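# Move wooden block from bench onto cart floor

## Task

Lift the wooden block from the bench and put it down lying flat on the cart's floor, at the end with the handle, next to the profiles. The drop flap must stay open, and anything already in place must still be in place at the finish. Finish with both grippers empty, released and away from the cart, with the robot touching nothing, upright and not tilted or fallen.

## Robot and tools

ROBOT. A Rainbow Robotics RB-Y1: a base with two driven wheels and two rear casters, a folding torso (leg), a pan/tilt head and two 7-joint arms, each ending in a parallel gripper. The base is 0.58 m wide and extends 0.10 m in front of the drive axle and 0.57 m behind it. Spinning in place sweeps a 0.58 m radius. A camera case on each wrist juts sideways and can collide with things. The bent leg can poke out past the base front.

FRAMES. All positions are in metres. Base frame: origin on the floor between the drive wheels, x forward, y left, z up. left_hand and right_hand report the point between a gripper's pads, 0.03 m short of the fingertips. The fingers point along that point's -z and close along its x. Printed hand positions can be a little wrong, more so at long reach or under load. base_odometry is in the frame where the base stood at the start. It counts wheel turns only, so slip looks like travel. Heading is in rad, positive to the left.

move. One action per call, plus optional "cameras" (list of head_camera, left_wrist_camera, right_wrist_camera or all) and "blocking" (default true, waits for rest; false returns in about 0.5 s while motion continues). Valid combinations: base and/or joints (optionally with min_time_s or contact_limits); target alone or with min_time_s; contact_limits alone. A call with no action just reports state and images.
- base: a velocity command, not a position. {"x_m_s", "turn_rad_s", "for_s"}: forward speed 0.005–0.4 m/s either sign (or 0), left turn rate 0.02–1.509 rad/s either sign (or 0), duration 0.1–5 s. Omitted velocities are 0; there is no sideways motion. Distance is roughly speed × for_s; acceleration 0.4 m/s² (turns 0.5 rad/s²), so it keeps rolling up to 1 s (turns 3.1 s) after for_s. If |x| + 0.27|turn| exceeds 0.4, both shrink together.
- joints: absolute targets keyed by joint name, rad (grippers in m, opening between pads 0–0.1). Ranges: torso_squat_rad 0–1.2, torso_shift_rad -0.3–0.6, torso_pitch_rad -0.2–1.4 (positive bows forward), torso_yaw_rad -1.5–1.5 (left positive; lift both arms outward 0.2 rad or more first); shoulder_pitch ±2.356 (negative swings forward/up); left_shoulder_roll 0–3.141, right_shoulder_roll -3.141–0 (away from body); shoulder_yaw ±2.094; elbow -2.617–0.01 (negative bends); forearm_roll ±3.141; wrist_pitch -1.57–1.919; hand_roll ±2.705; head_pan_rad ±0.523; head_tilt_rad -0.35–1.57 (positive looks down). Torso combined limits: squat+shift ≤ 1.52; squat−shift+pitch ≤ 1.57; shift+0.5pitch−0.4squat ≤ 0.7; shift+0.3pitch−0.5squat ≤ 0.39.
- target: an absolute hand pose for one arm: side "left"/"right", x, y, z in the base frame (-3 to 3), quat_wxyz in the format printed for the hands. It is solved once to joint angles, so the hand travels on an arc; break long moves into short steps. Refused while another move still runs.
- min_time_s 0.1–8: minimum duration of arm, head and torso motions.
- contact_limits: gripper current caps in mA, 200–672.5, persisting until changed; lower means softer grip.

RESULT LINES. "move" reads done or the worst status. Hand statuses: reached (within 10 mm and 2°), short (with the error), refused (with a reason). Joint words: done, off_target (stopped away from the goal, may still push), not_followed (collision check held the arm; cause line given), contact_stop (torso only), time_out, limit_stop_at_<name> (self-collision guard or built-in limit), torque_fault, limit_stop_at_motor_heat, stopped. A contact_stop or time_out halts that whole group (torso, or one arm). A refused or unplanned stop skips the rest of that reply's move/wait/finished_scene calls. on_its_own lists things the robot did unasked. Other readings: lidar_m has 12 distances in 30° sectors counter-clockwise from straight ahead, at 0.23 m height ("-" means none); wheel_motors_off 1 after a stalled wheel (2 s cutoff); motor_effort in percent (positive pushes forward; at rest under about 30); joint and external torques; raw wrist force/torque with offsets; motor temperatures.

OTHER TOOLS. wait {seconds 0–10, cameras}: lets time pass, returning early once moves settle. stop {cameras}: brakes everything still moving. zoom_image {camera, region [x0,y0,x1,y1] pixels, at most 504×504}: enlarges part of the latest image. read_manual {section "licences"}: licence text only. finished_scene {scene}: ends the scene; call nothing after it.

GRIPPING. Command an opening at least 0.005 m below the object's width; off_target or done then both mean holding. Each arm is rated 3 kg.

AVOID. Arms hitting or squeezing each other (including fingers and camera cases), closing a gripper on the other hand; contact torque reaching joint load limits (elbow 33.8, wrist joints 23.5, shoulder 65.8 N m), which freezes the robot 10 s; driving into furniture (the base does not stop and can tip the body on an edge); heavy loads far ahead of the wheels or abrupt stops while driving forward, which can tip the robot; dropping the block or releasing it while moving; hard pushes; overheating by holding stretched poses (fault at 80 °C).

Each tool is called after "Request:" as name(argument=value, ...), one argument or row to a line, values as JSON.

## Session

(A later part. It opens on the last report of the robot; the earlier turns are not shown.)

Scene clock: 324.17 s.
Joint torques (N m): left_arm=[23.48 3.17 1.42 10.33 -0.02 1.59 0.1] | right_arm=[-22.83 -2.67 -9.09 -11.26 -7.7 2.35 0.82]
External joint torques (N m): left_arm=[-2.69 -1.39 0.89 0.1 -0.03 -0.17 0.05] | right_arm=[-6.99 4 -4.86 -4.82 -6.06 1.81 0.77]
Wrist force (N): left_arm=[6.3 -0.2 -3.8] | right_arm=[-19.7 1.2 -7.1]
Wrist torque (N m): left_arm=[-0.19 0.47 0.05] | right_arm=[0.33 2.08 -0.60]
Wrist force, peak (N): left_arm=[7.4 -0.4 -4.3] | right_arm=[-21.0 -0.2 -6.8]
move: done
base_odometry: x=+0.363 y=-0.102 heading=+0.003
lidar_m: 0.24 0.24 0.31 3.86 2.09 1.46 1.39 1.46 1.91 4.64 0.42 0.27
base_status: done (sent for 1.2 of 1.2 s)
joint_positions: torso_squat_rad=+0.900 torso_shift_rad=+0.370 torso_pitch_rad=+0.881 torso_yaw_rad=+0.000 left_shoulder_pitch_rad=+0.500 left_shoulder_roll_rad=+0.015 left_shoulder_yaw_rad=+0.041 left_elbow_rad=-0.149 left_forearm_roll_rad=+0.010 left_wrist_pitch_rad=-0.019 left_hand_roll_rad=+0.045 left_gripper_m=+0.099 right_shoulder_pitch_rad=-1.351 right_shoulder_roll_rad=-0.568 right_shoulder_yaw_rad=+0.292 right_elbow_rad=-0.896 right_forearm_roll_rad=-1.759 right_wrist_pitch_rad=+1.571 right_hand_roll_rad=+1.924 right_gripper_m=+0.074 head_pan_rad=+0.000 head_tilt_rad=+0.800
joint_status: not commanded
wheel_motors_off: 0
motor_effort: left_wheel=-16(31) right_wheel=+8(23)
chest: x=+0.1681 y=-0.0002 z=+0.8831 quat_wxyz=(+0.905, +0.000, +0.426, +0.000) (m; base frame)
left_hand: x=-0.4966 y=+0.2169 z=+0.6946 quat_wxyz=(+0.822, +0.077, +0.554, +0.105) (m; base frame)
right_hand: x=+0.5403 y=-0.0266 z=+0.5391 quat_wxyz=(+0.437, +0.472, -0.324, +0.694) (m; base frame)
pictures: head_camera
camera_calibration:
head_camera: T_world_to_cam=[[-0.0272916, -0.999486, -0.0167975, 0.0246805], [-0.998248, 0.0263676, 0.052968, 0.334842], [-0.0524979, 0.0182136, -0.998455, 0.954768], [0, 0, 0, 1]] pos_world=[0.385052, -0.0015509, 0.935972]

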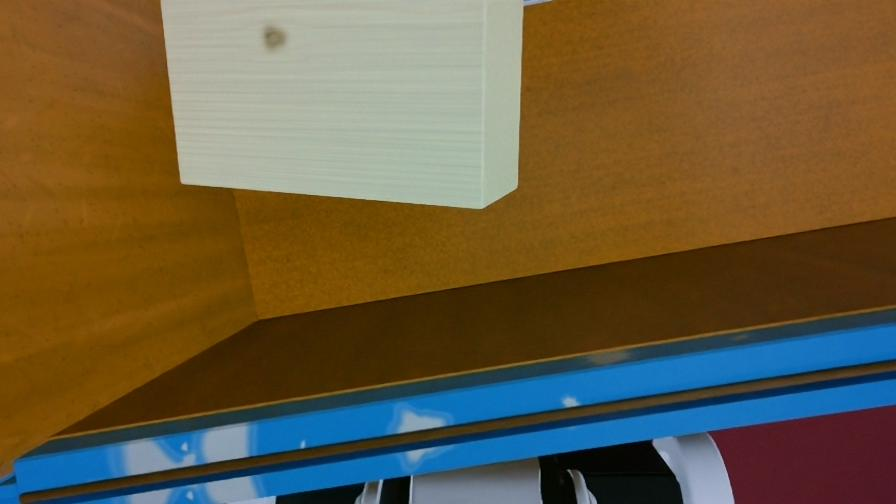

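Request:
move(
  target={"side":"right","x":0.54,"y":-0.12,"z":0.56,"quat_wxyz":[0.443,0.489,-0.314,0.683]},
  min_time_s=1.5,
)

Request:
move(
  base={"turn_rad_s":0.1,"for_s":1.3},
  cameras=["head_camera"],
)

Scene clock: 331.77 s.
Joint torques (N m): left_arm=[23.65 3.31 1.3 10.48 0 1.56 0.01] | right_arm=[-19.1 -9.5 -9.99 -8.83 -7.72 3.14 0.68]
External joint torques (N m): left_arm=[-2.52 -1.25 0.76 0.25 -0.01 -0.2 -0.04] | right_arm=[-4.55 1.03 -5.26 -3.29 -6.14 2.47 0.63]
Wrist force (N): left_arm=[6.5 -0.7 -4.1] | right_arm=[-19.6 -0.5 -7.1]
Wrist torque (N m): left_arm=[-0.12 0.47 0.09] | right_arm=[0.00 2.14 -0.62]
Wrist force, peak (N): left_arm=[7.4 -0.6 -4.5] | right_arm=[-20.3 0.9 -7.5]
move: done
base_odometry: x=+0.363 y=-0.102 heading=+0.003
lidar_m: 0.23 0.24 0.30 3.86 2.09 1.47 1.39 1.45 1.91 4.62 0.42 0.27
base_status: not commanded
joint_positions: torso_squat_rad=+0.900 torso_shift_rad=+0.370 torso_pitch_rad=+0.881 torso_yaw_rad=+0.000 left_shoulder_pitch_rad=+0.500 left_shoulder_roll_rad=+0.015 left_shoulder_yaw_rad=+0.041 left_elbow_rad=-0.149 left_forearm_roll_rad=+0.010 left_wrist_pitch_rad=-0.019 left_hand_roll_rad=+0.045 left_gripper_m=+0.099 right_shoulder_pitch_rad=-1.308 right_shoulder_roll_rad=-0.736 right_shoulder_yaw_rad=+0.227 right_elbow_rad=-0.863 right_forearm_roll_rad=-1.849 right_wrist_pitch_rad=+1.754 right_hand_roll_rad=+1.962 right_gripper_m=+0.074 head_pan_rad=+0.000 head_tilt_rad=+0.800
joint_status: all done
wheel_motors_off: 0
motor_effort: left_wheel=-16(17) right_wheel=+10(10)
chest: x=+0.1681 y=-0.0002 z=+0.8831 quat_wxyz=(+0.905, +0.000, +0.426, +0.000) (m; base frame)
left_hand: x=-0.4966 y=+0.2169 z=+0.6946 quat_wxyz=(+0.822, +0.077, +0.554, +0.105) (m; base frame)
right_hand: x=+0.5394 y=-0.1204 z=+0.5589 quat_wxyz=(+0.444, +0.489, -0.312, +0.683) (m; base frame)
right_hand_status: reached (checked arc, planned for 1.5 s): 1 mm and 0.2 deg off.
pictures: none

Scene clock: 333.60 s.
Joint torques (N m): left_arm=[23.61 3.22 1.61 10.51 -0.06 1.55 -0.01] | right_arm=[-19.57 -9.42 -10.13 -9.17 -7.51 3.16 0.89]
External joint torques (N m): left_arm=[-2.56 -1.33 1.07 0.28 -0.07 -0.21 -0.06] | right_arm=[-5.02 1.12 -5.4 -3.64 -5.94 2.49 0.84]
Wrist force (N): left_arm=[6.6 -0.9 -3.8] | right_arm=[-19.7 -0.3 -6.3]
Wrist torque (N m): left_arm=[-0.09 0.51 0.04] | right_arm=[0.00 2.02 -0.62]
Wrist force, peak (N): left_arm=[7.4 -1.0 -4.0] | right_arm=[-20.2 0.3 -6.9]
move: done
base_odometry: x=+0.363 y=-0.102 heading=+0.132
lidar_m: 0.21 0.22 0.30 4.19 1.84 1.42 1.38 1.50 2.18 3.55 0.34 0.23
base_status: done (sent for 1.3 of 1.3 s)
joint_positions: torso_squat_rad=+0.900 torso_shift_rad=+0.370 torso_pitch_rad=+0.881 torso_yaw_rad=+0.000 left_shoulder_pitch_rad=+0.500 left_shoulder_roll_rad=+0.015 left_shoulder_yaw_rad=+0.041 left_elbow_rad=-0.149 left_forearm_roll_rad=+0.010 left_wrist_pitch_rad=-0.019 left_hand_roll_rad=+0.045 left_gripper_m=+0.099 right_shoulder_pitch_rad=-1.308 right_shoulder_roll_rad=-0.736 right_shoulder_yaw_rad=+0.227 right_elbow_rad=-0.863 right_forearm_roll_rad=-1.849 right_wrist_pitch_rad=+1.754 right_hand_roll_rad=+1.962 right_gripper_m=+0.074 head_pan_rad=+0.000 head_tilt_rad=+0.800
joint_status: not commanded
wheel_motors_off: 0
motor_effort: left_wheel=-16(48) right_wheel=+9(30)
chest: x=+0.1682 y=-0.0001 z=+0.8831 quat_wxyz=(+0.905, +0.000, +0.426, +0.000) (m; base frame)
left_hand: x=-0.4966 y=+0.2169 z=+0.6946 quat_wxyz=(+0.822, +0.077, +0.554, +0.105) (m; base frame)
right_hand: x=+0.5394 y=-0.1203 z=+0.5588 quat_wxyz=(+0.444, +0.489, -0.312, +0.683) (m; base frame)
pictures: head_camera
camera_calibration:
head_camera: T_world_to_cam=[[-0.0270803, -0.999495, -0.0166089, 0.0245225], [-0.998249, 0.0261648, 0.0530558, 0.334757], [-0.0525944, 0.0180166, -0.998453, 0.954802], [0, 0, 0, 1]] pos_world=[0.385052, -0.00145101, 0.935972]

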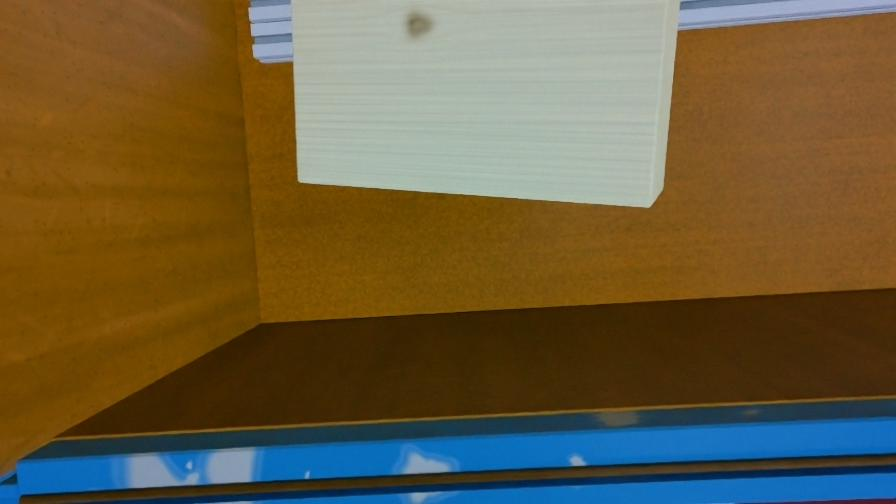

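Request:
move(
  joints={"torso_squat_rad":1.0,"torso_shift_rad":0.42,"torso_pitch_rad":0.97},
  min_time_s=2,
  cameras=["head_camera"],
)

Scene clock: 337.93 s.
Joint torques (N m): left_arm=[24.11 3.72 1.3 10.76 -0.09 1.63 -0.01] | right_arm=[-18.38 -8.83 -9.64 -9.09 -7.48 3.69 0.7]
External joint torques (N m): left_arm=[-2.64 -0.95 0.75 0.33 -0.1 -0.2 -0.06] | right_arm=[-5.46 1.34 -5.23 -3.76 -5.95 2.87 0.65]
Wrist force (N): left_arm=[7.2 -1.0 -3.7] | right_arm=[-20.0 -1.6 -6.5]
Wrist torque (N m): left_arm=[-0.09 0.50 0.04] | right_arm=[-0.22 2.10 -0.64]
Wrist force, peak (N): left_arm=[7.2 -0.8 -4.3] | right_arm=[-20.9 -1.3 -6.8]
move: done
base_odometry: x=+0.363 y=-0.102 heading=+0.132
lidar_m: 0.20 0.21 0.28 4.21 1.84 1.42 1.39 1.51 2.19 3.54 0.32 0.23
base_status: not commanded
joint_positions: torso_squat_rad=+1.000 torso_shift_rad=+0.420 torso_pitch_rad=+0.971 torso_yaw_rad=+0.000 left_shoulder_pitch_rad=+0.500 left_shoulder_roll_rad=+0.015 left_shoulder_yaw_rad=+0.041 left_elbow_rad=-0.149 left_forearm_roll_rad=+0.010 left_wrist_pitch_rad=-0.019 left_hand_roll_rad=+0.045 left_gripper_m=+0.099 right_shoulder_pitch_rad=-1.308 right_shoulder_roll_rad=-0.736 right_shoulder_yaw_rad=+0.227 right_elbow_rad=-0.863 right_forearm_roll_rad=-1.849 right_wrist_pitch_rad=+1.754 right_hand_roll_rad=+1.962 right_gripper_m=+0.074 head_pan_rad=+0.000 head_tilt_rad=+0.800
joint_status: all done
wheel_motors_off: 0
motor_effort: left_wheel=-20(20) right_wheel=+11(13)
chest: x=+0.1817 y=-0.0002 z=+0.8006 quat_wxyz=(+0.885, +0.000, +0.466, +0.000) (m; base frame)
left_hand: x=-0.4973 y=+0.2169 z=+0.6725 quat_wxyz=(+0.797, +0.082, +0.590, +0.102) (m; base frame)
right_hand: x=+0.5223 y=-0.1204 z=+0.4443 quat_wxyz=(+0.458, +0.519, -0.292, +0.660) (m; base frame)
pictures: head_camera
camera_calibration:
head_camera: T_world_to_cam=[[-0.0285905, -0.999489, -0.0142968, 0.0218783], [-0.989471, 0.026268, 0.142329, 0.27963], [-0.141881, 0.0182156, -0.989716, 0.882377], [0, 0, 0, 1]] pos_world=[0.402503, -0.0015512, 0.833816]

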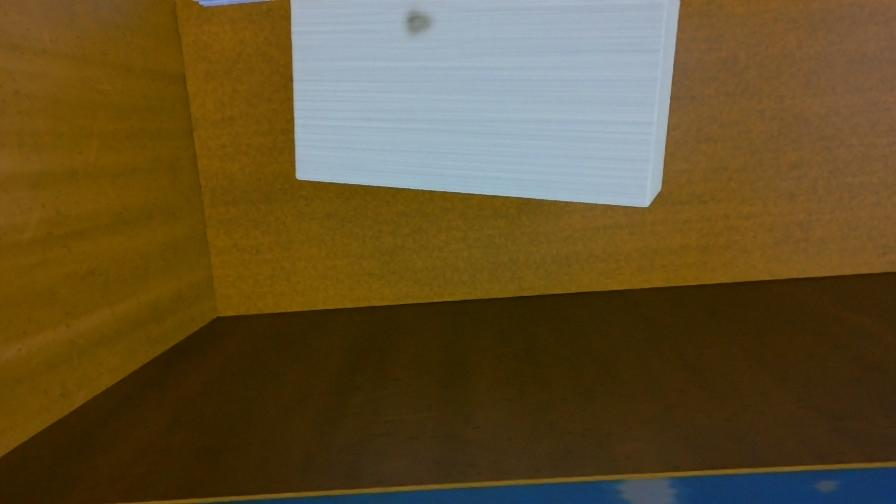

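Request:
move(
  target={"side":"right","x":0.455,"y":-0.03,"z":0.44,"quat_wxyz":[0.443,0.489,-0.314,0.683]},
  min_time_s=2,
  cameras=["head_camera"],
)

Request:
move(
  joints={"head_tilt_rad":0.4},
  cameras=["head_camera"],
)

Scene clock: 351.37 s.
Joint torques (N m): left_arm=[24.08 3.17 1.2 10.78 -0.01 1.76 -0.04] | right_arm=[30.37 12.79 -2.6 -12.84 -7.89 1.53 0.52]
External joint torques (N m): left_arm=[-2.68 -1.46 0.66 0.35 -0.02 -0.07 -0.09] | right_arm=[40.55 19.11 2 -5.86 -6.2 1.22 0.47]
External joint torques when the fault began: right_arm=[69.23 36.61 4.56 -6.53 -5.82 0.95 0.31]
Wrist force (N): left_arm=[6.6 -0.8 -3.3] | right_arm=[-19.3 0.6 -7.2]
Wrist torque (N m): left_arm=[-0.12 0.47 0.07] | right_arm=[0.13 2.12 -0.58]
Wrist force, peak (N): left_arm=[7.9 -0.5 -4.5] | right_arm=[-27.3 -0.4 -3.8]
move: torque_fault
TORQUE FAULT: right_shoulder_pitch_rad reached its load limit. The robot stopped for 10 seconds, dropped its targets and accepts commands again. The stop added 9.5 s to the call.
base_odometry: x=+0.363 y=-0.102 heading=+0.134
lidar_m: 0.18 0.19 0.25 4.17 1.84 1.43 1.40 1.51 2.20 3.52 0.28 0.19
base_status: not commanded
joint_positions: torso_squat_rad=+1.000 torso_shift_rad=+0.421 torso_pitch_rad=+0.971 torso_yaw_rad=+0.001 left_shoulder_pitch_rad=+0.500 left_shoulder_roll_rad=+0.015 left_shoulder_yaw_rad=+0.041 left_elbow_rad=-0.149 left_forearm_roll_rad=+0.010 left_wrist_pitch_rad=-0.019 left_hand_roll_rad=+0.045 left_gripper_m=+0.099 right_shoulder_pitch_rad=-1.075 right_shoulder_roll_rad=-0.656 right_shoulder_yaw_rad=+0.258 right_elbow_rad=-1.394 right_forearm_roll_rad=-1.753 right_wrist_pitch_rad=+1.489 right_hand_roll_rad=+1.789 right_gripper_m=+0.074 head_pan_rad=+0.000 head_tilt_rad=+0.800
joint_status: right_shoulder_pitch_rad torque_fault (moved +0.233 of +0.270); right_shoulder_roll_rad torque_fault (moved +0.080 of +0.100); right_elbow_rad torque_fault (moved -0.531 of -0.547); right_forearm_roll_rad torque_fault (moved +0.096 of +0.103); right_wrist_pitch_rad torque_fault (moved -0.264 of -0.285); right_hand_roll_rad torque_fault (moved -0.173 of -0.189); the others done
wheel_motors_off: 0
on_its_own: right_shoulder_pitch_rad is held at -1.064, not at your -1.037, since a torque_fault; right_shoulder_roll_rad is held at -0.651, not at your -0.636, since a torque_fault; right_elbow_rad is held at -1.395, not at your -1.411, since a torque_fault; right_forearm_roll_rad is held at -1.755, not at your -1.746, since a torque_fault; right_wrist_pitch_rad is held at +1.490, not at your +1.468, since a torque_fault; right_hand_roll_rad is held at +1.790, not at your +1.773, since a torque_fault; right_wheel is at rest, and its effort (-69) is outside its rest range (-51 to +51)
motor_effort: left_wheel=+30(55) right_wheel=-69(100)
chest: x=+0.1821 y=+0.0008 z=+0.8005 quat_wxyz=(+0.884, -0.001, +0.467, +0.001) (m; base frame)
left_hand: x=-0.4974 y=+0.2162 z=+0.6725 quat_wxyz=(+0.797, +0.081, +0.590, +0.102) (m; base frame)
right_hand: x=+0.4687 y=-0.0353 z=+0.4466 quat_wxyz=(+0.430, +0.481, -0.317, +0.695) (m; base frame)
right_hand_status: short (checked arc, planned for 2.0 s): torque_fault, 16 mm and 2.2 deg off.
pictures: head_camera
camera_calibration:
head_camera: T_world_to_cam=[[-0.0263872, -0.999566, -0.0131167, 0.0215124], [-0.989466, 0.0242477, 0.14272, 0.27969], [-0.14234, 0.0167445, -0.989676, 0.882364], [0, 0, 0, 1]] pos_world=[0.402907, -0.0000535275, 0.833619]

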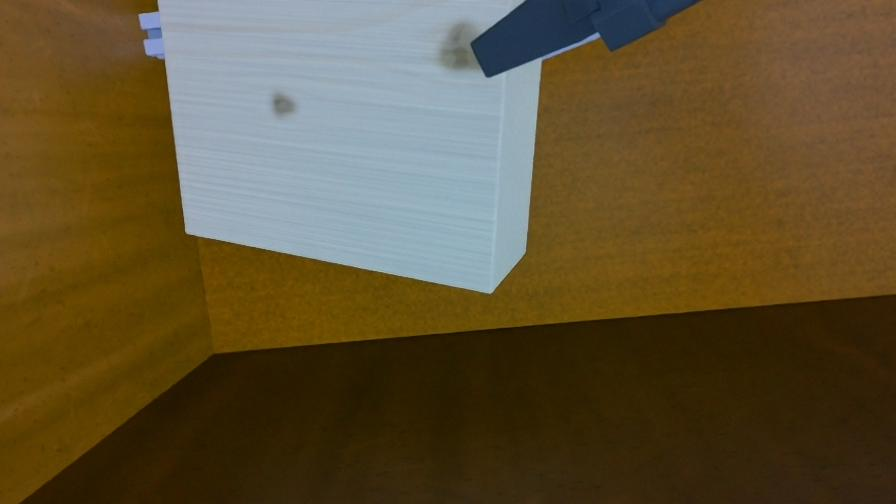

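not run: a stop that you did not command came earlier in this reply.

Request:
move(
  target={"side":"right","x":0.53,"y":-0.1,"z":0.47,"quat_wxyz":[0.443,0.489,-0.314,0.683]},
  min_time_s=2,
)

Request:
move(
  joints={"torso_squat_rad":0.7,"torso_shift_rad":0.3,"torso_pitch_rad":0.8,"head_tilt_rad":0.8},
  cameras=["head_camera"],
)

Scene clock: 356.40 s.
Joint torques (N m): left_arm=[23.74 3.44 1.25 10.81 0.03 1.66 0.08] | right_arm=[-20.02 -8.58 -10.3 -9.91 -8 2.37 0.77]
External joint torques (N m): left_arm=[-3.01 -1.21 0.7 0.38 0.02 -0.17 0.03] | right_arm=[-7.38 1.29 -5.09 -3.87 -6.34 1.88 0.73]
Wrist force (N): left_arm=[7.6 -0.9 -3.5] | right_arm=[-19.8 -0.8 -6.6]
Wrist torque (N m): left_arm=[-0.08 0.57 0.04] | right_arm=[0.04 2.06 -0.73]
Wrist force, peak (N): left_arm=[8.2 -1.2 -3.1] | right_arm=[-20.7 1.3 -6.5]
move: done
base_odometry: x=+0.363 y=-0.102 heading=+0.132
lidar_m: 0.17 0.19 0.24 4.20 1.85 1.42 1.39 1.50 2.20 3.54 0.30 0.20
base_status: not commanded
joint_positions: torso_squat_rad=+1.000 torso_shift_rad=+0.420 torso_pitch_rad=+0.971 torso_yaw_rad=+0.000 left_shoulder_pitch_rad=+0.500 left_shoulder_roll_rad=+0.015 left_shoulder_yaw_rad=+0.041 left_elbow_rad=-0.149 left_forearm_roll_rad=+0.010 left_wrist_pitch_rad=-0.019 left_hand_roll_rad=+0.045 left_gripper_m=+0.099 right_shoulder_pitch_rad=-1.240 right_shoulder_roll_rad=-0.757 right_shoulder_yaw_rad=+0.192 right_elbow_rad=-1.116 right_forearm_roll_rad=-1.852 right_wrist_pitch_rad=+1.673 right_hand_roll_rad=+1.857 right_gripper_m=+0.074 head_pan_rad=+0.000 head_tilt_rad=+0.800
joint_status: all done
wheel_motors_off: 0
motor_effort: left_wheel=-11(29) right_wheel=+5(70)
chest: x=+0.1818 y=+0.0001 z=+0.8005 quat_wxyz=(+0.884, +0.000, +0.467, +0.000) (m; base frame)
left_hand: x=-0.4973 y=+0.2169 z=+0.6725 quat_wxyz=(+0.797, +0.082, +0.590, +0.102) (m; base frame)
right_hand: x=+0.5286 y=-0.1016 z=+0.4689 quat_wxyz=(+0.445, +0.488, -0.313, +0.682) (m; base frame)
right_hand_status: reached (checked arc, planned for 2.0 s): 2 mm and 0.3 deg off.
pictures: none

Scene clock: 358.17 s.
Joint torques (N m): left_arm=[22.34 3.08 1.65 10.19 -0.08 1.46 0] | right_arm=[-22.29 -8.85 -10.46 -10.56 -7.78 0.86 0.8]
External joint torques (N m): left_arm=[-3.14 -1.33 1.13 0.21 -0.09 -0.23 -0.05] | right_arm=[-6.81 1.64 -4.62 -4.4 -6.11 0.68 0.75]
Wrist force (N): left_arm=[6.2 -0.7 -4.4] | right_arm=[-19.5 3.2 -8.0]
Wrist torque (N m): left_arm=[-0.06 0.49 0.05] | right_arm=[0.38 2.06 -0.73]
Wrist force, peak (N): left_arm=[7.5 -0.5 -4.0] | right_arm=[-22.2 -0.1 -6.9]
move: done
base_odometry: x=+0.363 y=-0.102 heading=+0.132
lidar_m: 0.17 0.18 0.25 4.20 1.84 1.42 1.39 1.50 2.19 3.54 0.30 0.19
base_status: not commanded
joint_positions: torso_squat_rad=+0.700 torso_shift_rad=+0.300 torso_pitch_rad=+0.801 torso_yaw_rad=+0.000 left_shoulder_pitch_rad=+0.500 left_shoulder_roll_rad=+0.015 left_shoulder_yaw_rad=+0.041 left_elbow_rad=-0.149 left_forearm_roll_rad=+0.010 left_wrist_pitch_rad=-0.019 left_hand_roll_rad=+0.045 left_gripper_m=+0.099 right_shoulder_pitch_rad=-1.240 right_shoulder_roll_rad=-0.757 right_shoulder_yaw_rad=+0.192 right_elbow_rad=-1.116 right_forearm_roll_rad=-1.852 right_wrist_pitch_rad=+1.673 right_hand_roll_rad=+1.857 right_gripper_m=+0.074 head_pan_rad=+0.000 head_tilt_rad=+0.800
joint_status: all done
wheel_motors_off: 0
motor_effort: left_wheel=-12(15) right_wheel=+7(11)
chest: x=+0.1525 y=+0.0001 z=+1.0074 quat_wxyz=(+0.921, +0.000, +0.390, +0.000) (m; base frame)
left_hand: x=-0.4951 y=+0.2169 z=+0.7663 quat_wxyz=(+0.844, +0.073, +0.520, +0.108) (m; base frame)
right_hand: x=+0.5505 y=-0.1016 z=+0.7392 quat_wxyz=(+0.417, +0.429, -0.350, +0.721) (m; base frame)
pictures: head_camera
camera_calibration:
head_camera: T_world_to_cam=[[-0.025469, -0.999506, -0.0184213, 0.0279821], [-0.999298, 0.0259614, -0.0270042, 0.393417], [0.0274691, 0.0177206, -0.999466, 1.06687], [0, 0, 0, 1]] pos_world=[0.364548, -0.00115087, 1.07744]

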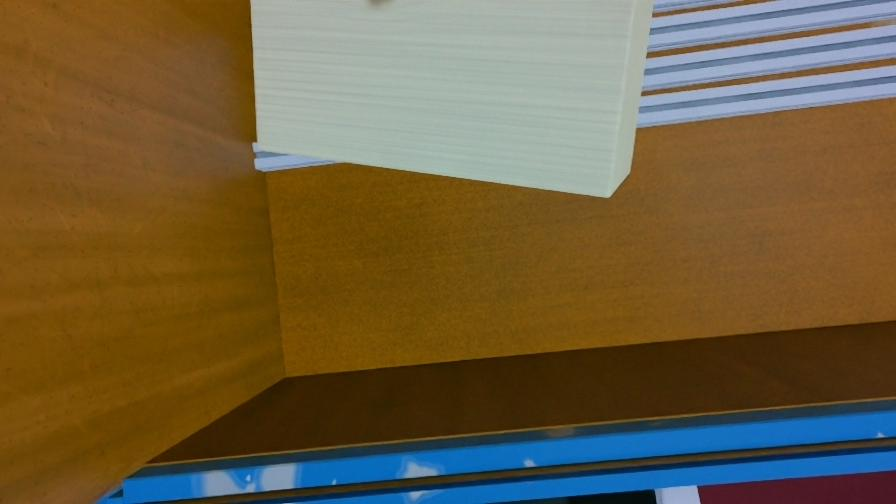

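Request:
move(
  base={"x_m_s":-0.05,"for_s":0.9},
)

Request:
move(
  target={"side":"right","x":0.53,"y":-0.08,"z":0.70,"quat_wxyz":[0.503,0.321,-0.208,0.7745]},
  min_time_s=2,
)

Request:
move(
  joints={"torso_squat_rad":0.87,"torso_shift_rad":0.35,"torso_pitch_rad":0.85},
  min_time_s=2,
  cameras=["head_camera"],
)

Scene clock: 368.87 s.
Joint torques (N m): left_arm=[22.25 2.99 1.62 10.13 -0.11 1.46 0.05] | right_arm=[-22.58 -9.18 -10.64 -10.45 -7.9 0.89 0.81]
External joint torques (N m): left_arm=[-3.23 -1.42 1.1 0.15 -0.13 -0.24 0] | right_arm=[-7.11 1.31 -4.8 -4.29 -6.23 0.73 0.77]
Wrist force (N): left_arm=[7.0 0.1 -4.4] | right_arm=[-19.4 4.0 -8.3]
Wrist torque (N m): left_arm=[-0.21 0.58 0.05] | right_arm=[0.43 1.95 -0.70]
Wrist force, peak (N): left_arm=[7.3 -0.6 -4.2] | right_arm=[-20.3 4.1 -9.3]
move: done
base_odometry: x=+0.318 y=-0.108 heading=+0.132
lidar_m: 0.22 0.23 0.30 4.07 1.78 1.38 1.35 1.44 2.12 3.65 0.37 0.24
base_status: done (sent for 0.9 of 0.9 s)
joint_positions: torso_squat_rad=+0.700 torso_shift_rad=+0.300 torso_pitch_rad=+0.801 torso_yaw_rad=+0.000 left_shoulder_pitch_rad=+0.500 left_shoulder_roll_rad=+0.015 left_shoulder_yaw_rad=+0.041 left_elbow_rad=-0.149 left_forearm_roll_rad=+0.010 left_wrist_pitch_rad=-0.019 left_hand_roll_rad=+0.045 left_gripper_m=+0.099 right_shoulder_pitch_rad=-1.240 right_shoulder_roll_rad=-0.757 right_shoulder_yaw_rad=+0.192 right_elbow_rad=-1.116 right_forearm_roll_rad=-1.852 right_wrist_pitch_rad=+1.673 right_hand_roll_rad=+1.857 right_gripper_m=+0.074 head_pan_rad=+0.000 head_tilt_rad=+0.800
joint_status: not commanded
wheel_motors_off: 0
motor_effort: left_wheel=-2(37) right_wheel=-2(17)
chest: x=+0.1525 y=+0.0001 z=+1.0074 quat_wxyz=(+0.921, +0.000, +0.390, +0.000) (m; base frame)
left_hand: x=-0.4951 y=+0.2169 z=+0.7663 quat_wxyz=(+0.844, +0.073, +0.520, +0.108) (m; base frame)
right_hand: x=+0.5505 y=-0.1016 z=+0.7392 quat_wxyz=(+0.417, +0.429, -0.350, +0.721) (m; base frame)
pictures: none

Scene clock: 371.20 s.
Joint torques (N m): left_arm=[22.54 3.18 1.53 10.18 -0.01 1.44 -0.02] | right_arm=[-20.17 -8.05 -10.02 -11.52 -5.87 -1.07 0.31]
External joint torques (N m): left_arm=[-2.93 -1.23 1.02 0.2 -0.02 -0.26 -0.07] | right_arm=[-5.21 0.82 -2.98 -5.42 -4.67 -0.83 0.28]
Wrist force (N): left_arm=[7.2 -1.3 -4.2] | right_arm=[-14.9 -0.2 -16.0]
Wrist torque (N m): left_arm=[0.01 0.55 0.03] | right_arm=[0.21 1.58 -0.38]
Wrist force, peak (N): left_arm=[6.8 -0.4 -5.4] | right_arm=[-15.6 0.2 -16.2]
move: done
base_odometry: x=+0.318 y=-0.108 heading=+0.132
lidar_m: 0.22 0.23 0.30 4.04 1.78 1.38 1.34 1.45 2.11 3.66 0.36 0.24
base_status: not commanded
joint_positions: torso_squat_rad=+0.700 torso_shift_rad=+0.300 torso_pitch_rad=+0.801 torso_yaw_rad=+0.000 left_shoulder_pitch_rad=+0.500 left_shoulder_roll_rad=+0.015 left_shoulder_yaw_rad=+0.041 left_elbow_rad=-0.149 left_forearm_roll_rad=+0.010 left_wrist_pitch_rad=-0.019 left_hand_roll_rad=+0.045 left_gripper_m=+0.099 right_shoulder_pitch_rad=-1.207 right_shoulder_roll_rad=-0.803 right_shoulder_yaw_rad=+0.359 right_elbow_rad=-1.475 right_forearm_roll_rad=-1.551 right_wrist_pitch_rad=+1.513 right_hand_roll_rad=+1.439 right_gripper_m=+0.074 head_pan_rad=+0.000 head_tilt_rad=+0.800
joint_status: all done
wheel_motors_off: 0
motor_effort: left_wheel=-2(3) right_wheel=-2(4)
chest: x=+0.1525 y=+0.0001 z=+1.0074 quat_wxyz=(+0.921, +0.000, +0.390, +0.000) (m; base frame)
left_hand: x=-0.4951 y=+0.2169 z=+0.7663 quat_wxyz=(+0.844, +0.073, +0.520, +0.108) (m; base frame)
right_hand: x=+0.5297 y=-0.0806 z=+0.6991 quat_wxyz=(+0.503, +0.322, -0.208, +0.774) (m; base frame)
right_hand_status: reached (checked arc, planned for 2.0 s): 1 mm and 0.1 deg off.
pictures: none

Scene clock: 373.50 s.
Joint torques (N m): left_arm=[22.74 3.22 1.28 10.43 -0.11 1.65 0] | right_arm=[-19.39 -8.22 -9.93 -11.58 -5.89 -0.69 0.21]
External joint torques (N m): left_arm=[-3.19 -1.28 0.76 0.28 -0.12 -0.09 -0.05] | right_arm=[-5.18 0.48 -3.14 -5.39 -4.66 -0.53 0.17]
Wrist force (N): left_arm=[7.2 -0.8 -4.3] | right_arm=[-14.4 -0.5 -15.5]
Wrist torque (N m): left_arm=[-0.11 0.57 0.02] | right_arm=[0.13 1.60 -0.37]
Wrist force, peak (N): left_arm=[7.0 -1.0 -4.6] | right_arm=[-14.6 -0.5 -16.4]
move: done
base_odometry: x=+0.318 y=-0.108 heading=+0.132
lidar_m: 0.22 0.22 0.30 4.06 1.78 1.38 1.35 1.46 2.13 3.68 0.36 0.24
base_status: not commanded
joint_positions: torso_squat_rad=+0.870 torso_shift_rad=+0.350 torso_pitch_rad=+0.851 torso_yaw_rad=+0.000 left_shoulder_pitch_rad=+0.500 left_shoulder_roll_rad=+0.015 left_shoulder_yaw_rad=+0.041 left_elbow_rad=-0.149 left_forearm_roll_rad=+0.010 left_wrist_pitch_rad=-0.019 left_hand_roll_rad=+0.045 left_gripper_m=+0.099 right_shoulder_pitch_rad=-1.207 right_shoulder_roll_rad=-0.803 right_shoulder_yaw_rad=+0.359 right_elbow_rad=-1.475 right_forearm_roll_rad=-1.551 right_wrist_pitch_rad=+1.513 right_hand_roll_rad=+1.439 right_gripper_m=+0.074 head_pan_rad=+0.000 head_tilt_rad=+0.800
joint_status: all done
wheel_motors_off: 0
motor_effort: left_wheel=-2(3) right_wheel=-2(4)
chest: x=+0.1595 y=+0.0001 z=+0.9086 quat_wxyz=(+0.911, +0.000, +0.413, +0.000) (m; base frame)
left_hand: x=-0.4993 y=+0.2169 z=+0.7001 quat_wxyz=(+0.831, +0.075, +0.541, +0.107) (m; base frame)
right_hand: x=+0.5208 y=-0.0806 z=+0.5818 quat_wxyz=(+0.508, +0.341, -0.195, +0.766) (m; base frame)
pictures: head_camera
camera_calibration:
head_camera: T_world_to_cam=[[-0.026462, -0.999502, -0.0172191, 0.0253331], [-0.999395, 0.0260626, 0.0230187, 0.3523], [-0.0225585, 0.0178178, -0.999587, 0.975962], [0, 0, 0, 1]] pos_world=[0.374773, -0.00125081, 0.967886]

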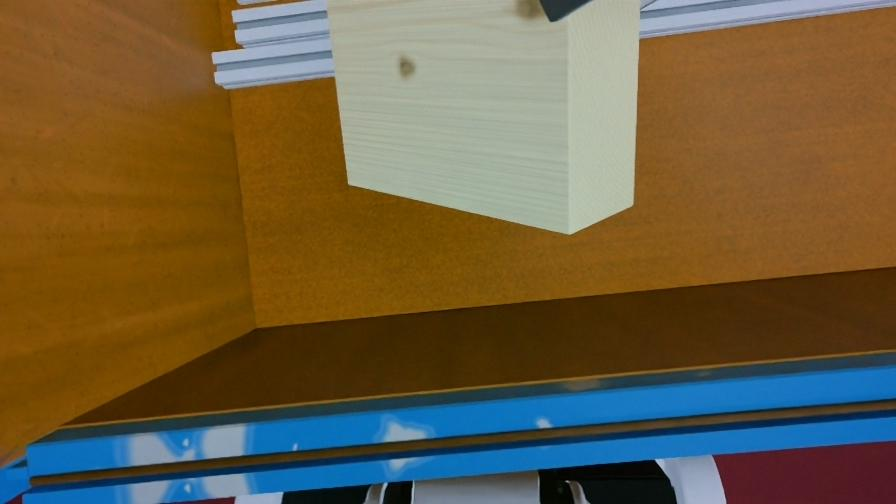

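Request:
move(
  target={"side":"right","x":0.50,"y":-0.08,"z":0.55,"quat_wxyz":[0.390,0.347,-0.162,0.837]},
  min_time_s=2,
  cameras=["head_camera"],
)

Scene clock: 380.50 s.
Joint torques (N m): left_arm=[22.8 3.24 1.27 10.38 -0.06 1.54 0] | right_arm=[-22.82 -4.31 -8.31 -9.58 -5.6 0.71 0.53]
External joint torques (N m): left_arm=[-3.13 -1.26 0.74 0.23 -0.07 -0.2 -0.05] | right_arm=[-7.86 3.48 -2.01 -3.61 -4.4 0.57 0.49]
Wrist force (N): left_arm=[6.6 -0.2 -4.1] | right_arm=[-13.8 0.4 -15.2]
Wrist torque (N m): left_arm=[-0.15 0.48 0.10] | right_arm=[0.29 1.62 -0.55]
Wrist force, peak (N): left_arm=[7.5 -1.2 -4.3] | right_arm=[-15.1 -0.8 -15.7]
move: done
base_odometry: x=+0.318 y=-0.108 heading=+0.132
lidar_m: 0.22 0.22 0.31 4.06 1.77 1.37 1.34 1.45 2.12 3.66 0.37 0.25
base_status: not commanded
joint_positions: torso_squat_rad=+0.870 torso_shift_rad=+0.350 torso_pitch_rad=+0.851 torso_yaw_rad=+0.000 left_shoulder_pitch_rad=+0.500 left_shoulder_roll_rad=+0.015 left_shoulder_yaw_rad=+0.041 left_elbow_rad=-0.149 left_forearm_roll_rad=+0.010 left_wrist_pitch_rad=-0.019 left_hand_roll_rad=+0.045 left_gripper_m=+0.099 right_shoulder_pitch_rad=-1.280 right_shoulder_roll_rad=-0.747 right_shoulder_yaw_rad=+0.468 right_elbow_rad=-1.328 right_forearm_roll_rad=-1.509 right_wrist_pitch_rad=+1.592 right_hand_roll_rad=+1.724 right_gripper_m=+0.074 head_pan_rad=+0.000 head_tilt_rad=+0.800
joint_status: all done
wheel_motors_off: 0
motor_effort: left_wheel=-2(3) right_wheel=-3(5)
chest: x=+0.1595 y=+0.0001 z=+0.9086 quat_wxyz=(+0.911, +0.000, +0.413, +0.000) (m; base frame)
left_hand: x=-0.4993 y=+0.2169 z=+0.7001 quat_wxyz=(+0.831, +0.075, +0.541, +0.107) (m; base frame)
right_hand: x=+0.4992 y=-0.0809 z=+0.5494 quat_wxyz=(+0.392, +0.345, -0.161, +0.837) (m; base frame)
right_hand_status: reached (checked arc, planned for 2.0 s): 1 mm and 0.3 deg off.
pictures: head_camera
camera_calibration:
head_camera: T_world_to_cam=[[-0.026462, -0.999502, -0.0172191, 0.0253331], [-0.999395, 0.0260626, 0.0230187, 0.3523], [-0.0225585, 0.0178178, -0.999587, 0.975962], [0, 0, 0, 1]] pos_world=[0.374773, -0.00125081, 0.967886]

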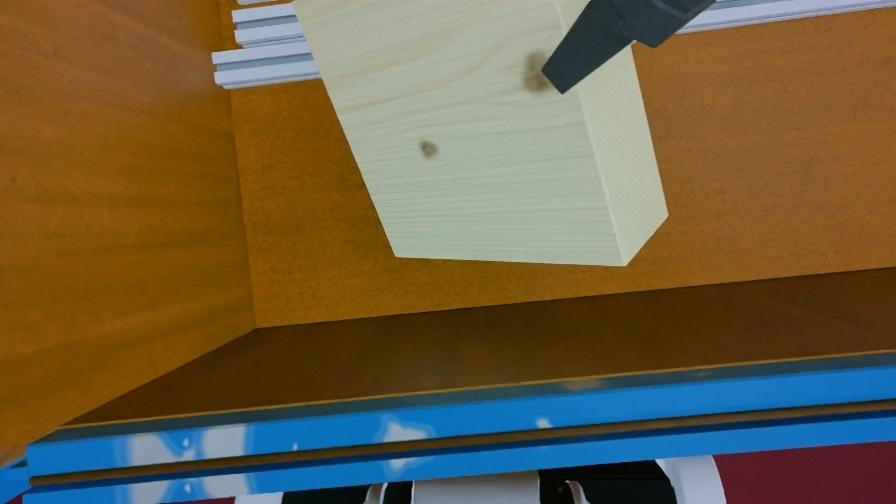

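Request:
move(
  target={"side":"right","x":0.465,"y":-0.06,"z":0.56,"quat_wxyz":[0.5516,0.410,-0.1065,0.718]},
  min_time_s=2,
  cameras=["head_camera"],
)

Scene clock: 388.50 s.
Joint torques (N m): left_arm=[22.81 3.09 1.5 10.41 -0.08 1.54 0.08] | right_arm=[-16.86 -3.23 -11.3 -11.85 -6.37 0.16 0.22]
External joint torques (N m): left_arm=[-3.12 -1.4 0.97 0.27 -0.1 -0.19 0.03] | right_arm=[-3.55 3.84 -5.18 -5.49 -5.04 0.11 0.18]
Wrist force (N): left_arm=[6.2 0.3 -4.1] | right_arm=[-13.7 -6.5 -14.1]
Wrist torque (N m): left_arm=[-0.25 0.47 0.04] | right_arm=[-0.39 1.53 -0.34]
Wrist force, peak (N): left_arm=[7.6 -0.9 -4.5] | right_arm=[-14.4 -6.3 -14.8]
move: done
base_odometry: x=+0.318 y=-0.108 heading=+0.132
lidar_m: 0.22 0.23 0.30 4.05 1.80 1.37 1.35 1.45 2.12 3.66 0.37 0.24
base_status: not commanded
joint_positions: torso_squat_rad=+0.870 torso_shift_rad=+0.350 torso_pitch_rad=+0.851 torso_yaw_rad=+0.000 left_shoulder_pitch_rad=+0.500 left_shoulder_roll_rad=+0.015 left_shoulder_yaw_rad=+0.041 left_elbow_rad=-0.149 left_forearm_roll_rad=+0.010 left_wrist_pitch_rad=-0.019 left_hand_roll_rad=+0.045 left_gripper_m=+0.099 right_shoulder_pitch_rad=-1.173 right_shoulder_roll_rad=-0.738 right_shoulder_yaw_rad=+0.438 right_elbow_rad=-1.471 right_forearm_roll_rad=-1.554 right_wrist_pitch_rad=+1.562 right_hand_roll_rad=+1.241 right_gripper_m=+0.074 head_pan_rad=+0.000 head_tilt_rad=+0.800
joint_status: all done
wheel_motors_off: 0
motor_effort: left_wheel=-1(3) right_wheel=-1(4)
chest: x=+0.1595 y=+0.0001 z=+0.9086 quat_wxyz=(+0.911, +0.000, +0.413, +0.000) (m; base frame)
left_hand: x=-0.4993 y=+0.2169 z=+0.7001 quat_wxyz=(+0.831, +0.075, +0.541, +0.107) (m; base frame)
right_hand: x=+0.4646 y=-0.0608 z=+0.5591 quat_wxyz=(+0.552, +0.410, -0.105, +0.718) (m; base frame)
right_hand_status: reached (checked arc, planned for 2.0 s): 1 mm and 0.2 deg off.
pictures: head_camera
camera_calibration:
head_camera: T_world_to_cam=[[-0.026462, -0.999502, -0.0172191, 0.0253331], [-0.999395, 0.0260626, 0.0230187, 0.3523], [-0.0225585, 0.0178178, -0.999587, 0.975962], [0, 0, 0, 1]] pos_world=[0.374773, -0.00125081, 0.967886]

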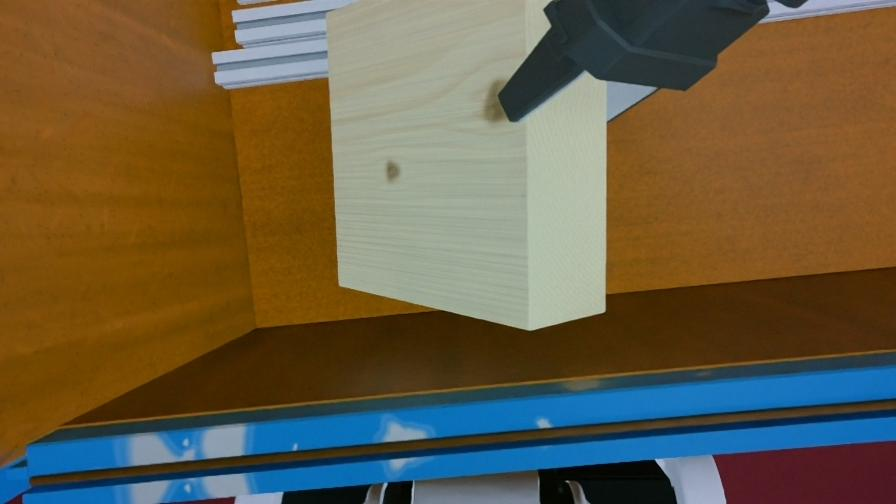

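Request:
move(
  target={"side":"right","x":0.475,"y":0.02,"z":0.50,"quat_wxyz":[0.520,0.414,-0.0885,0.741]},
  min_time_s=2,
  cameras=["head_camera"],
)

Scene clock: 393.10 s.
Joint torques (N m): left_arm=[22.84 3.21 1.19 10.42 -0.06 1.54 -0.05] | right_arm=[-16.35 1.89 -1.17 -6.74 -1.06 0.28 0.54]
External joint torques (N m): left_arm=[-3.09 -1.28 0.67 0.28 -0.08 -0.19 -0.11] | right_arm=[0.21 4.86 3.13 -0.35 0.21 -0.08 0.51]
Wrist force (N): left_arm=[6.8 0.4 -4.0] | right_arm=[-3.2 -2.4 3.5]
Wrist torque (N m): left_arm=[-0.26 0.53 0.04] | right_arm=[0.39 -0.63 -0.57]
Wrist force, peak (N): left_arm=[6.9 -0.9 -5.3] | right_arm=[-14.4 -7.4 -14.0]
move: done
base_odometry: x=+0.318 y=-0.108 heading=+0.132
lidar_m: 0.22 0.22 0.30 4.06 1.78 1.37 1.35 1.45 2.12 3.66 0.36 0.25
base_status: not commanded
joint_positions: torso_squat_rad=+0.870 torso_shift_rad=+0.350 torso_pitch_rad=+0.850 torso_yaw_rad=+0.000 left_shoulder_pitch_rad=+0.500 left_shoulder_roll_rad=+0.015 left_shoulder_yaw_rad=+0.041 left_elbow_rad=-0.149 left_forearm_roll_rad=+0.010 left_wrist_pitch_rad=-0.019 left_hand_roll_rad=+0.045 left_gripper_m=+0.099 right_shoulder_pitch_rad=-1.405 right_shoulder_roll_rad=-0.442 right_shoulder_yaw_rad=+0.568 right_elbow_rad=-0.954 right_forearm_roll_rad=-1.436 right_wrist_pitch_rad=+1.490 right_hand_roll_rad=+1.463 right_gripper_m=+0.074 head_pan_rad=+0.000 head_tilt_rad=+0.800
joint_status: all done
wheel_motors_off: 0
motor_effort: left_wheel=-6(6) right_wheel=+1(4)
chest: x=+0.1593 y=+0.0000 z=+0.9087 quat_wxyz=(+0.911, +0.000, +0.412, +0.000) (m; base frame)
left_hand: x=-0.4994 y=+0.2169 z=+0.6998 quat_wxyz=(+0.831, +0.075, +0.541, +0.106) (m; base frame)
right_hand: x=+0.4754 y=+0.0194 z=+0.5006 quat_wxyz=(+0.521, +0.413, -0.089, +0.741) (m; base frame)
right_hand_status: reached (checked arc, planned for 2.0 s): 1 mm and 0.2 deg off.
pictures: head_camera
camera_calibration:
head_camera: T_world_to_cam=[[-0.0265504, -0.999499, -0.0172347, 0.0252788], [-0.999408, 0.026163, 0.0223226, 0.352673], [-0.0218605, 0.0178171, -0.999602, 0.976009], [0, 0, 0, 1]] pos_world=[0.374471, -0.00135051, 0.968184]

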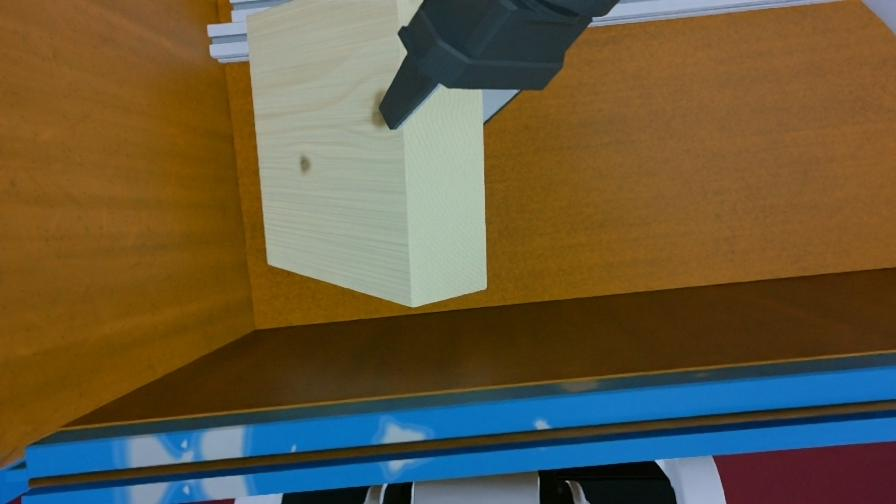

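Request:
move(
  target={"side":"right","x":0.435,"y":0.015,"z":0.53,"quat_wxyz":[0.520,0.414,-0.0885,0.741]},
  min_time_s=1.5,
  cameras=["head_camera"],
)

Request:
move(
  target={"side":"right","x":0.435,"y":0.015,"z":0.485,"quat_wxyz":[0.520,0.414,-0.0885,0.741]},
  min_time_s=1.5,
  cameras=["head_camera"],
)

Scene clock: 397.73 s.
Joint torques (N m): left_arm=[22.91 3.29 1.36 10.35 0.02 1.68 -0.02] | right_arm=[-18.81 0.35 -9.81 -13.27 -6 0.05 0.37]
External joint torques (N m): left_arm=[-3.02 -1.2 0.83 0.21 0.01 -0.05 -0.07] | right_arm=[-4.75 3.34 -4.78 -6.27 -4.68 0.08 0.33]
Wrist force (N): left_arm=[6.5 0.1 -4.6] | right_arm=[-14.3 -5.6 -15.1]
Wrist torque (N m): left_arm=[-0.18 0.47 0.04] | right_arm=[-0.10 1.56 -0.56]
Wrist force, peak (N): left_arm=[7.4 0.1 -4.6] | right_arm=[-16.1 -4.1 -15.5]
move: done
base_odometry: x=+0.318 y=-0.108 heading=+0.132
lidar_m: 0.21 0.23 0.30 4.05 1.77 1.37 1.35 1.47 2.12 3.66 0.36 0.24
base_status: not commanded
joint_positions: torso_squat_rad=+0.870 torso_shift_rad=+0.350 torso_pitch_rad=+0.850 torso_yaw_rad=+0.000 left_shoulder_pitch_rad=+0.500 left_shoulder_roll_rad=+0.015 left_shoulder_yaw_rad=+0.041 left_elbow_rad=-0.149 left_forearm_roll_rad=+0.010 left_wrist_pitch_rad=-0.019 left_hand_roll_rad=+0.045 left_gripper_m=+0.099 right_shoulder_pitch_rad=-1.241 right_shoulder_roll_rad=-0.540 right_shoulder_yaw_rad=+0.566 right_elbow_rad=-1.362 right_forearm_roll_rad=-1.424 right_wrist_pitch_rad=+1.505 right_hand_roll_rad=+1.241 right_gripper_m=+0.073 head_pan_rad=+0.000 head_tilt_rad=+0.800
joint_status: all done
wheel_motors_off: 0
motor_effort: left_wheel=-4(6) right_wheel=-1(2)
chest: x=+0.1594 y=+0.0000 z=+0.9086 quat_wxyz=(+0.911, +0.000, +0.413, +0.000) (m; base frame)
left_hand: x=-0.4993 y=+0.2169 z=+0.7000 quat_wxyz=(+0.831, +0.075, +0.541, +0.106) (m; base frame)
right_hand: x=+0.4346 y=+0.0142 z=+0.5287 quat_wxyz=(+0.521, +0.414, -0.087, +0.741) (m; base frame)
right_hand_status: reached (checked arc, planned for 1.5 s): 2 mm and 0.2 deg off.
pictures: head_camera
camera_calibration:
head_camera: T_world_to_cam=[[-0.0264571, -0.999501, -0.0172274, 0.0253384], [-0.999402, 0.0260629, 0.0227189, 0.35249], [-0.0222586, 0.0178181, -0.999593, 0.975953], [0, 0, 0, 1]] pos_world=[0.374673, -0.00125082, 0.967985]

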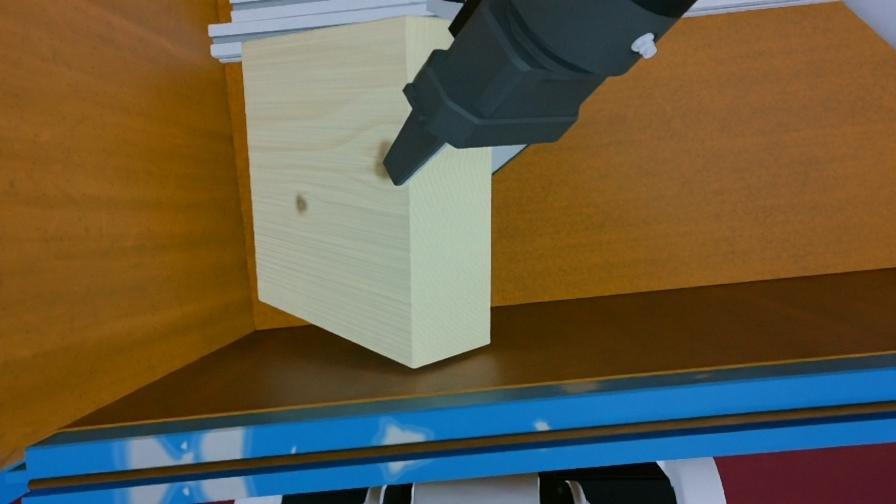

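Scene clock: 399.57 s.
Joint torques (N m): left_arm=[22.93 3.43 1.19 10.52 -0.05 1.51 0.08] | right_arm=[-12.18 -5.97 -0.07 -4.13 4.15 1.11 0.34]
External joint torques (N m): left_arm=[-2.99 -1.07 0.67 0.39 -0.06 -0.23 0.03] | right_arm=[1.97 -3.48 4.28 2.6 5.44 0.85 0.3]
Wrist force (N): left_arm=[6.4 -0.8 -4.3] | right_arm=[5.5 -3.4 -0.8]
Wrist torque (N m): left_arm=[-0.11 0.47 0.03] | right_arm=[0.36 -3.39 -0.39]
Wrist force, peak (N): left_arm=[7.4 -0.9 -4.3] | right_arm=[5.3 0.2 31.4]
move: done
base_odometry: x=+0.318 y=-0.108 heading=+0.132
lidar_m: 0.19 0.21 0.26 4.06 1.78 1.37 1.35 1.45 2.12 3.67 0.34 0.23
base_status: not commanded
joint_positions: torso_squat_rad=+0.870 torso_shift_rad=+0.350 torso_pitch_rad=+0.850 torso_yaw_rad=+0.000 left_shoulder_pitch_rad=+0.500 left_shoulder_roll_rad=+0.015 left_shoulder_yaw_rad=+0.041 left_elbow_rad=-0.149 left_forearm_roll_rad=+0.010 left_wrist_pitch_rad=-0.019 left_hand_roll_rad=+0.045 left_gripper_m=+0.099 right_shoulder_pitch_rad=-1.258 right_shoulder_roll_rad=-0.475 right_shoulder_yaw_rad=+0.586 right_elbow_rad=-1.152 right_forearm_roll_rad=-1.402 right_wrist_pitch_rad=+1.443 right_hand_roll_rad=+1.399 right_gripper_m=+0.074 head_pan_rad=+0.000 head_tilt_rad=+0.800
joint_status: all done
wheel_motors_off: 0
motor_effort: left_wheel=-5(9) right_wheel=-3(3)
chest: x=+0.1592 y=+0.0000 z=+0.9088 quat_wxyz=(+0.911, +0.000, +0.412, +0.000) (m; base frame)
left_hand: x=-0.4994 y=+0.2169 z=+0.6998 quat_wxyz=(+0.831, +0.075, +0.541, +0.107) (m; base frame)
right_hand: x=+0.4349 y=+0.0159 z=+0.4866 quat_wxyz=(+0.521, +0.414, -0.091, +0.741) (m; base frame)
right_hand_status: reached (checked arc, planned for 1.5 s): 2 mm and 0.3 deg off.
pictures: head_camera
camera_calibration:
head_camera: T_world_to_cam=[[-0.0264453, -0.9995, -0.017344, 0.0253439], [-0.999416, 0.0260592, 0.0221218, 0.352767], [-0.0216588, 0.0179189, -0.999605, 0.976033], [0, 0, 0, 1]] pos_world=[0.374371, -0.00135108, 0.968283]

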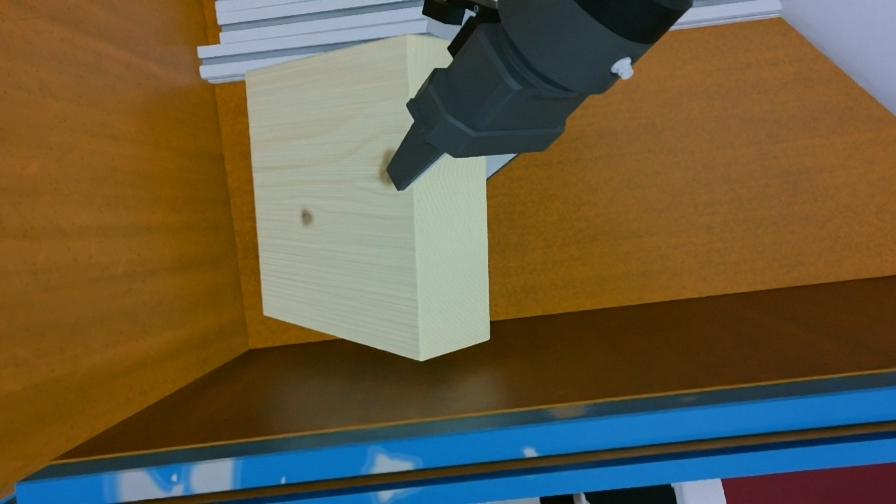

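Request:
move(
  target={"side":"right","x":0.44,"y":-0.02,"z":0.453,"quat_wxyz":[0.4635,0.494,-0.172,0.715]},
  min_time_s=2,
  cameras=["head_camera"],
)

Scene clock: 405.13 s.
Joint torques (N m): left_arm=[23.12 3.17 1.47 10.32 -0.05 1.57 -0.02] | right_arm=[-20.18 0.53 -6.67 -8.4 -5.73 4.42 0.75]
External joint torques (N m): left_arm=[-2.81 -1.32 0.94 0.17 -0.06 -0.17 -0.07] | right_arm=[-5.64 4.36 -4.2 -3.74 -4.54 3.45 0.7]
Wrist force (N): left_arm=[6.7 0.0 -4.2] | right_arm=[-17.7 -5.1 -9.9]
Wrist torque (N m): left_arm=[-0.18 0.49 0.04] | right_arm=[-0.33 1.90 -0.79]
Wrist force, peak (N): left_arm=[7.4 -1.3 -4.6] | right_arm=[-19.4 -4.2 -11.3]
move: done
base_odometry: x=+0.318 y=-0.108 heading=+0.132
lidar_m: 0.20 0.21 0.28 4.05 1.78 1.38 1.35 1.45 2.13 3.66 0.35 0.22
base_status: not commanded
joint_positions: torso_squat_rad=+0.870 torso_shift_rad=+0.350 torso_pitch_rad=+0.851 torso_yaw_rad=+0.000 left_shoulder_pitch_rad=+0.500 left_shoulder_roll_rad=+0.015 left_shoulder_yaw_rad=+0.041 left_elbow_rad=-0.149 left_forearm_roll_rad=+0.010 left_wrist_pitch_rad=-0.019 left_hand_roll_rad=+0.045 left_gripper_m=+0.099 right_shoulder_pitch_rad=-1.368 right_shoulder_roll_rad=-0.393 right_shoulder_yaw_rad=+0.488 right_elbow_rad=-0.504 right_forearm_roll_rad=-1.600 right_wrist_pitch_rad=+1.512 right_hand_roll_rad=+2.049 right_gripper_m=+0.073 head_pan_rad=+0.000 head_tilt_rad=+0.800
joint_status: all done
wheel_motors_off: 0
motor_effort: left_wheel=-4(5) right_wheel=-1(4)
chest: x=+0.1594 y=+0.0001 z=+0.9086 quat_wxyz=(+0.911, +0.000, +0.413, +0.000) (m; base frame)
left_hand: x=-0.4993 y=+0.2169 z=+0.7000 quat_wxyz=(+0.831, +0.075, +0.541, +0.107) (m; base frame)
right_hand: x=+0.4388 y=-0.0211 z=+0.4524 quat_wxyz=(+0.467, +0.490, -0.172, +0.716) (m; base frame)
right_hand_status: reached (checked arc, planned for 2.0 s): 2 mm and 0.7 deg off.
pictures: head_camera
camera_calibration:
head_camera: T_world_to_cam=[[-0.0264554, -0.999502, -0.0172247, 0.0253352], [-0.9994, 0.0260594, 0.0228188, 0.352392], [-0.0223585, 0.0178181, -0.999591, 0.975989], [0, 0, 0, 1]] pos_world=[0.374673, -0.00125083, 0.967985]

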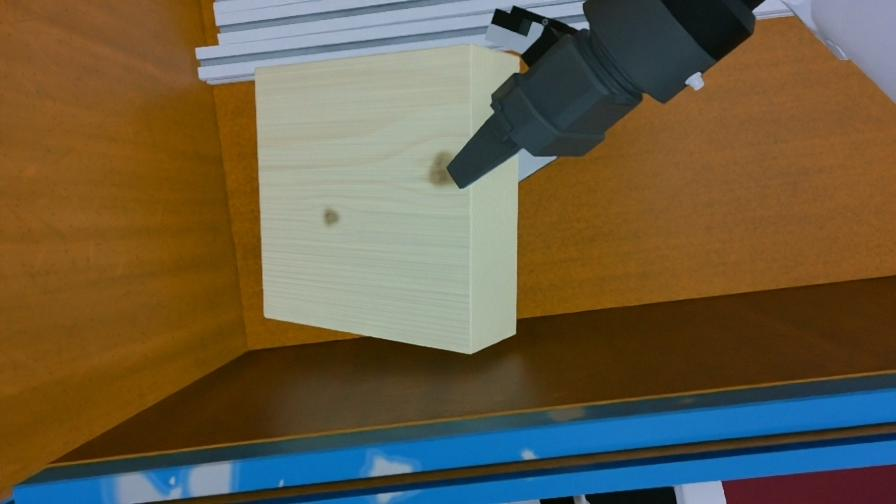

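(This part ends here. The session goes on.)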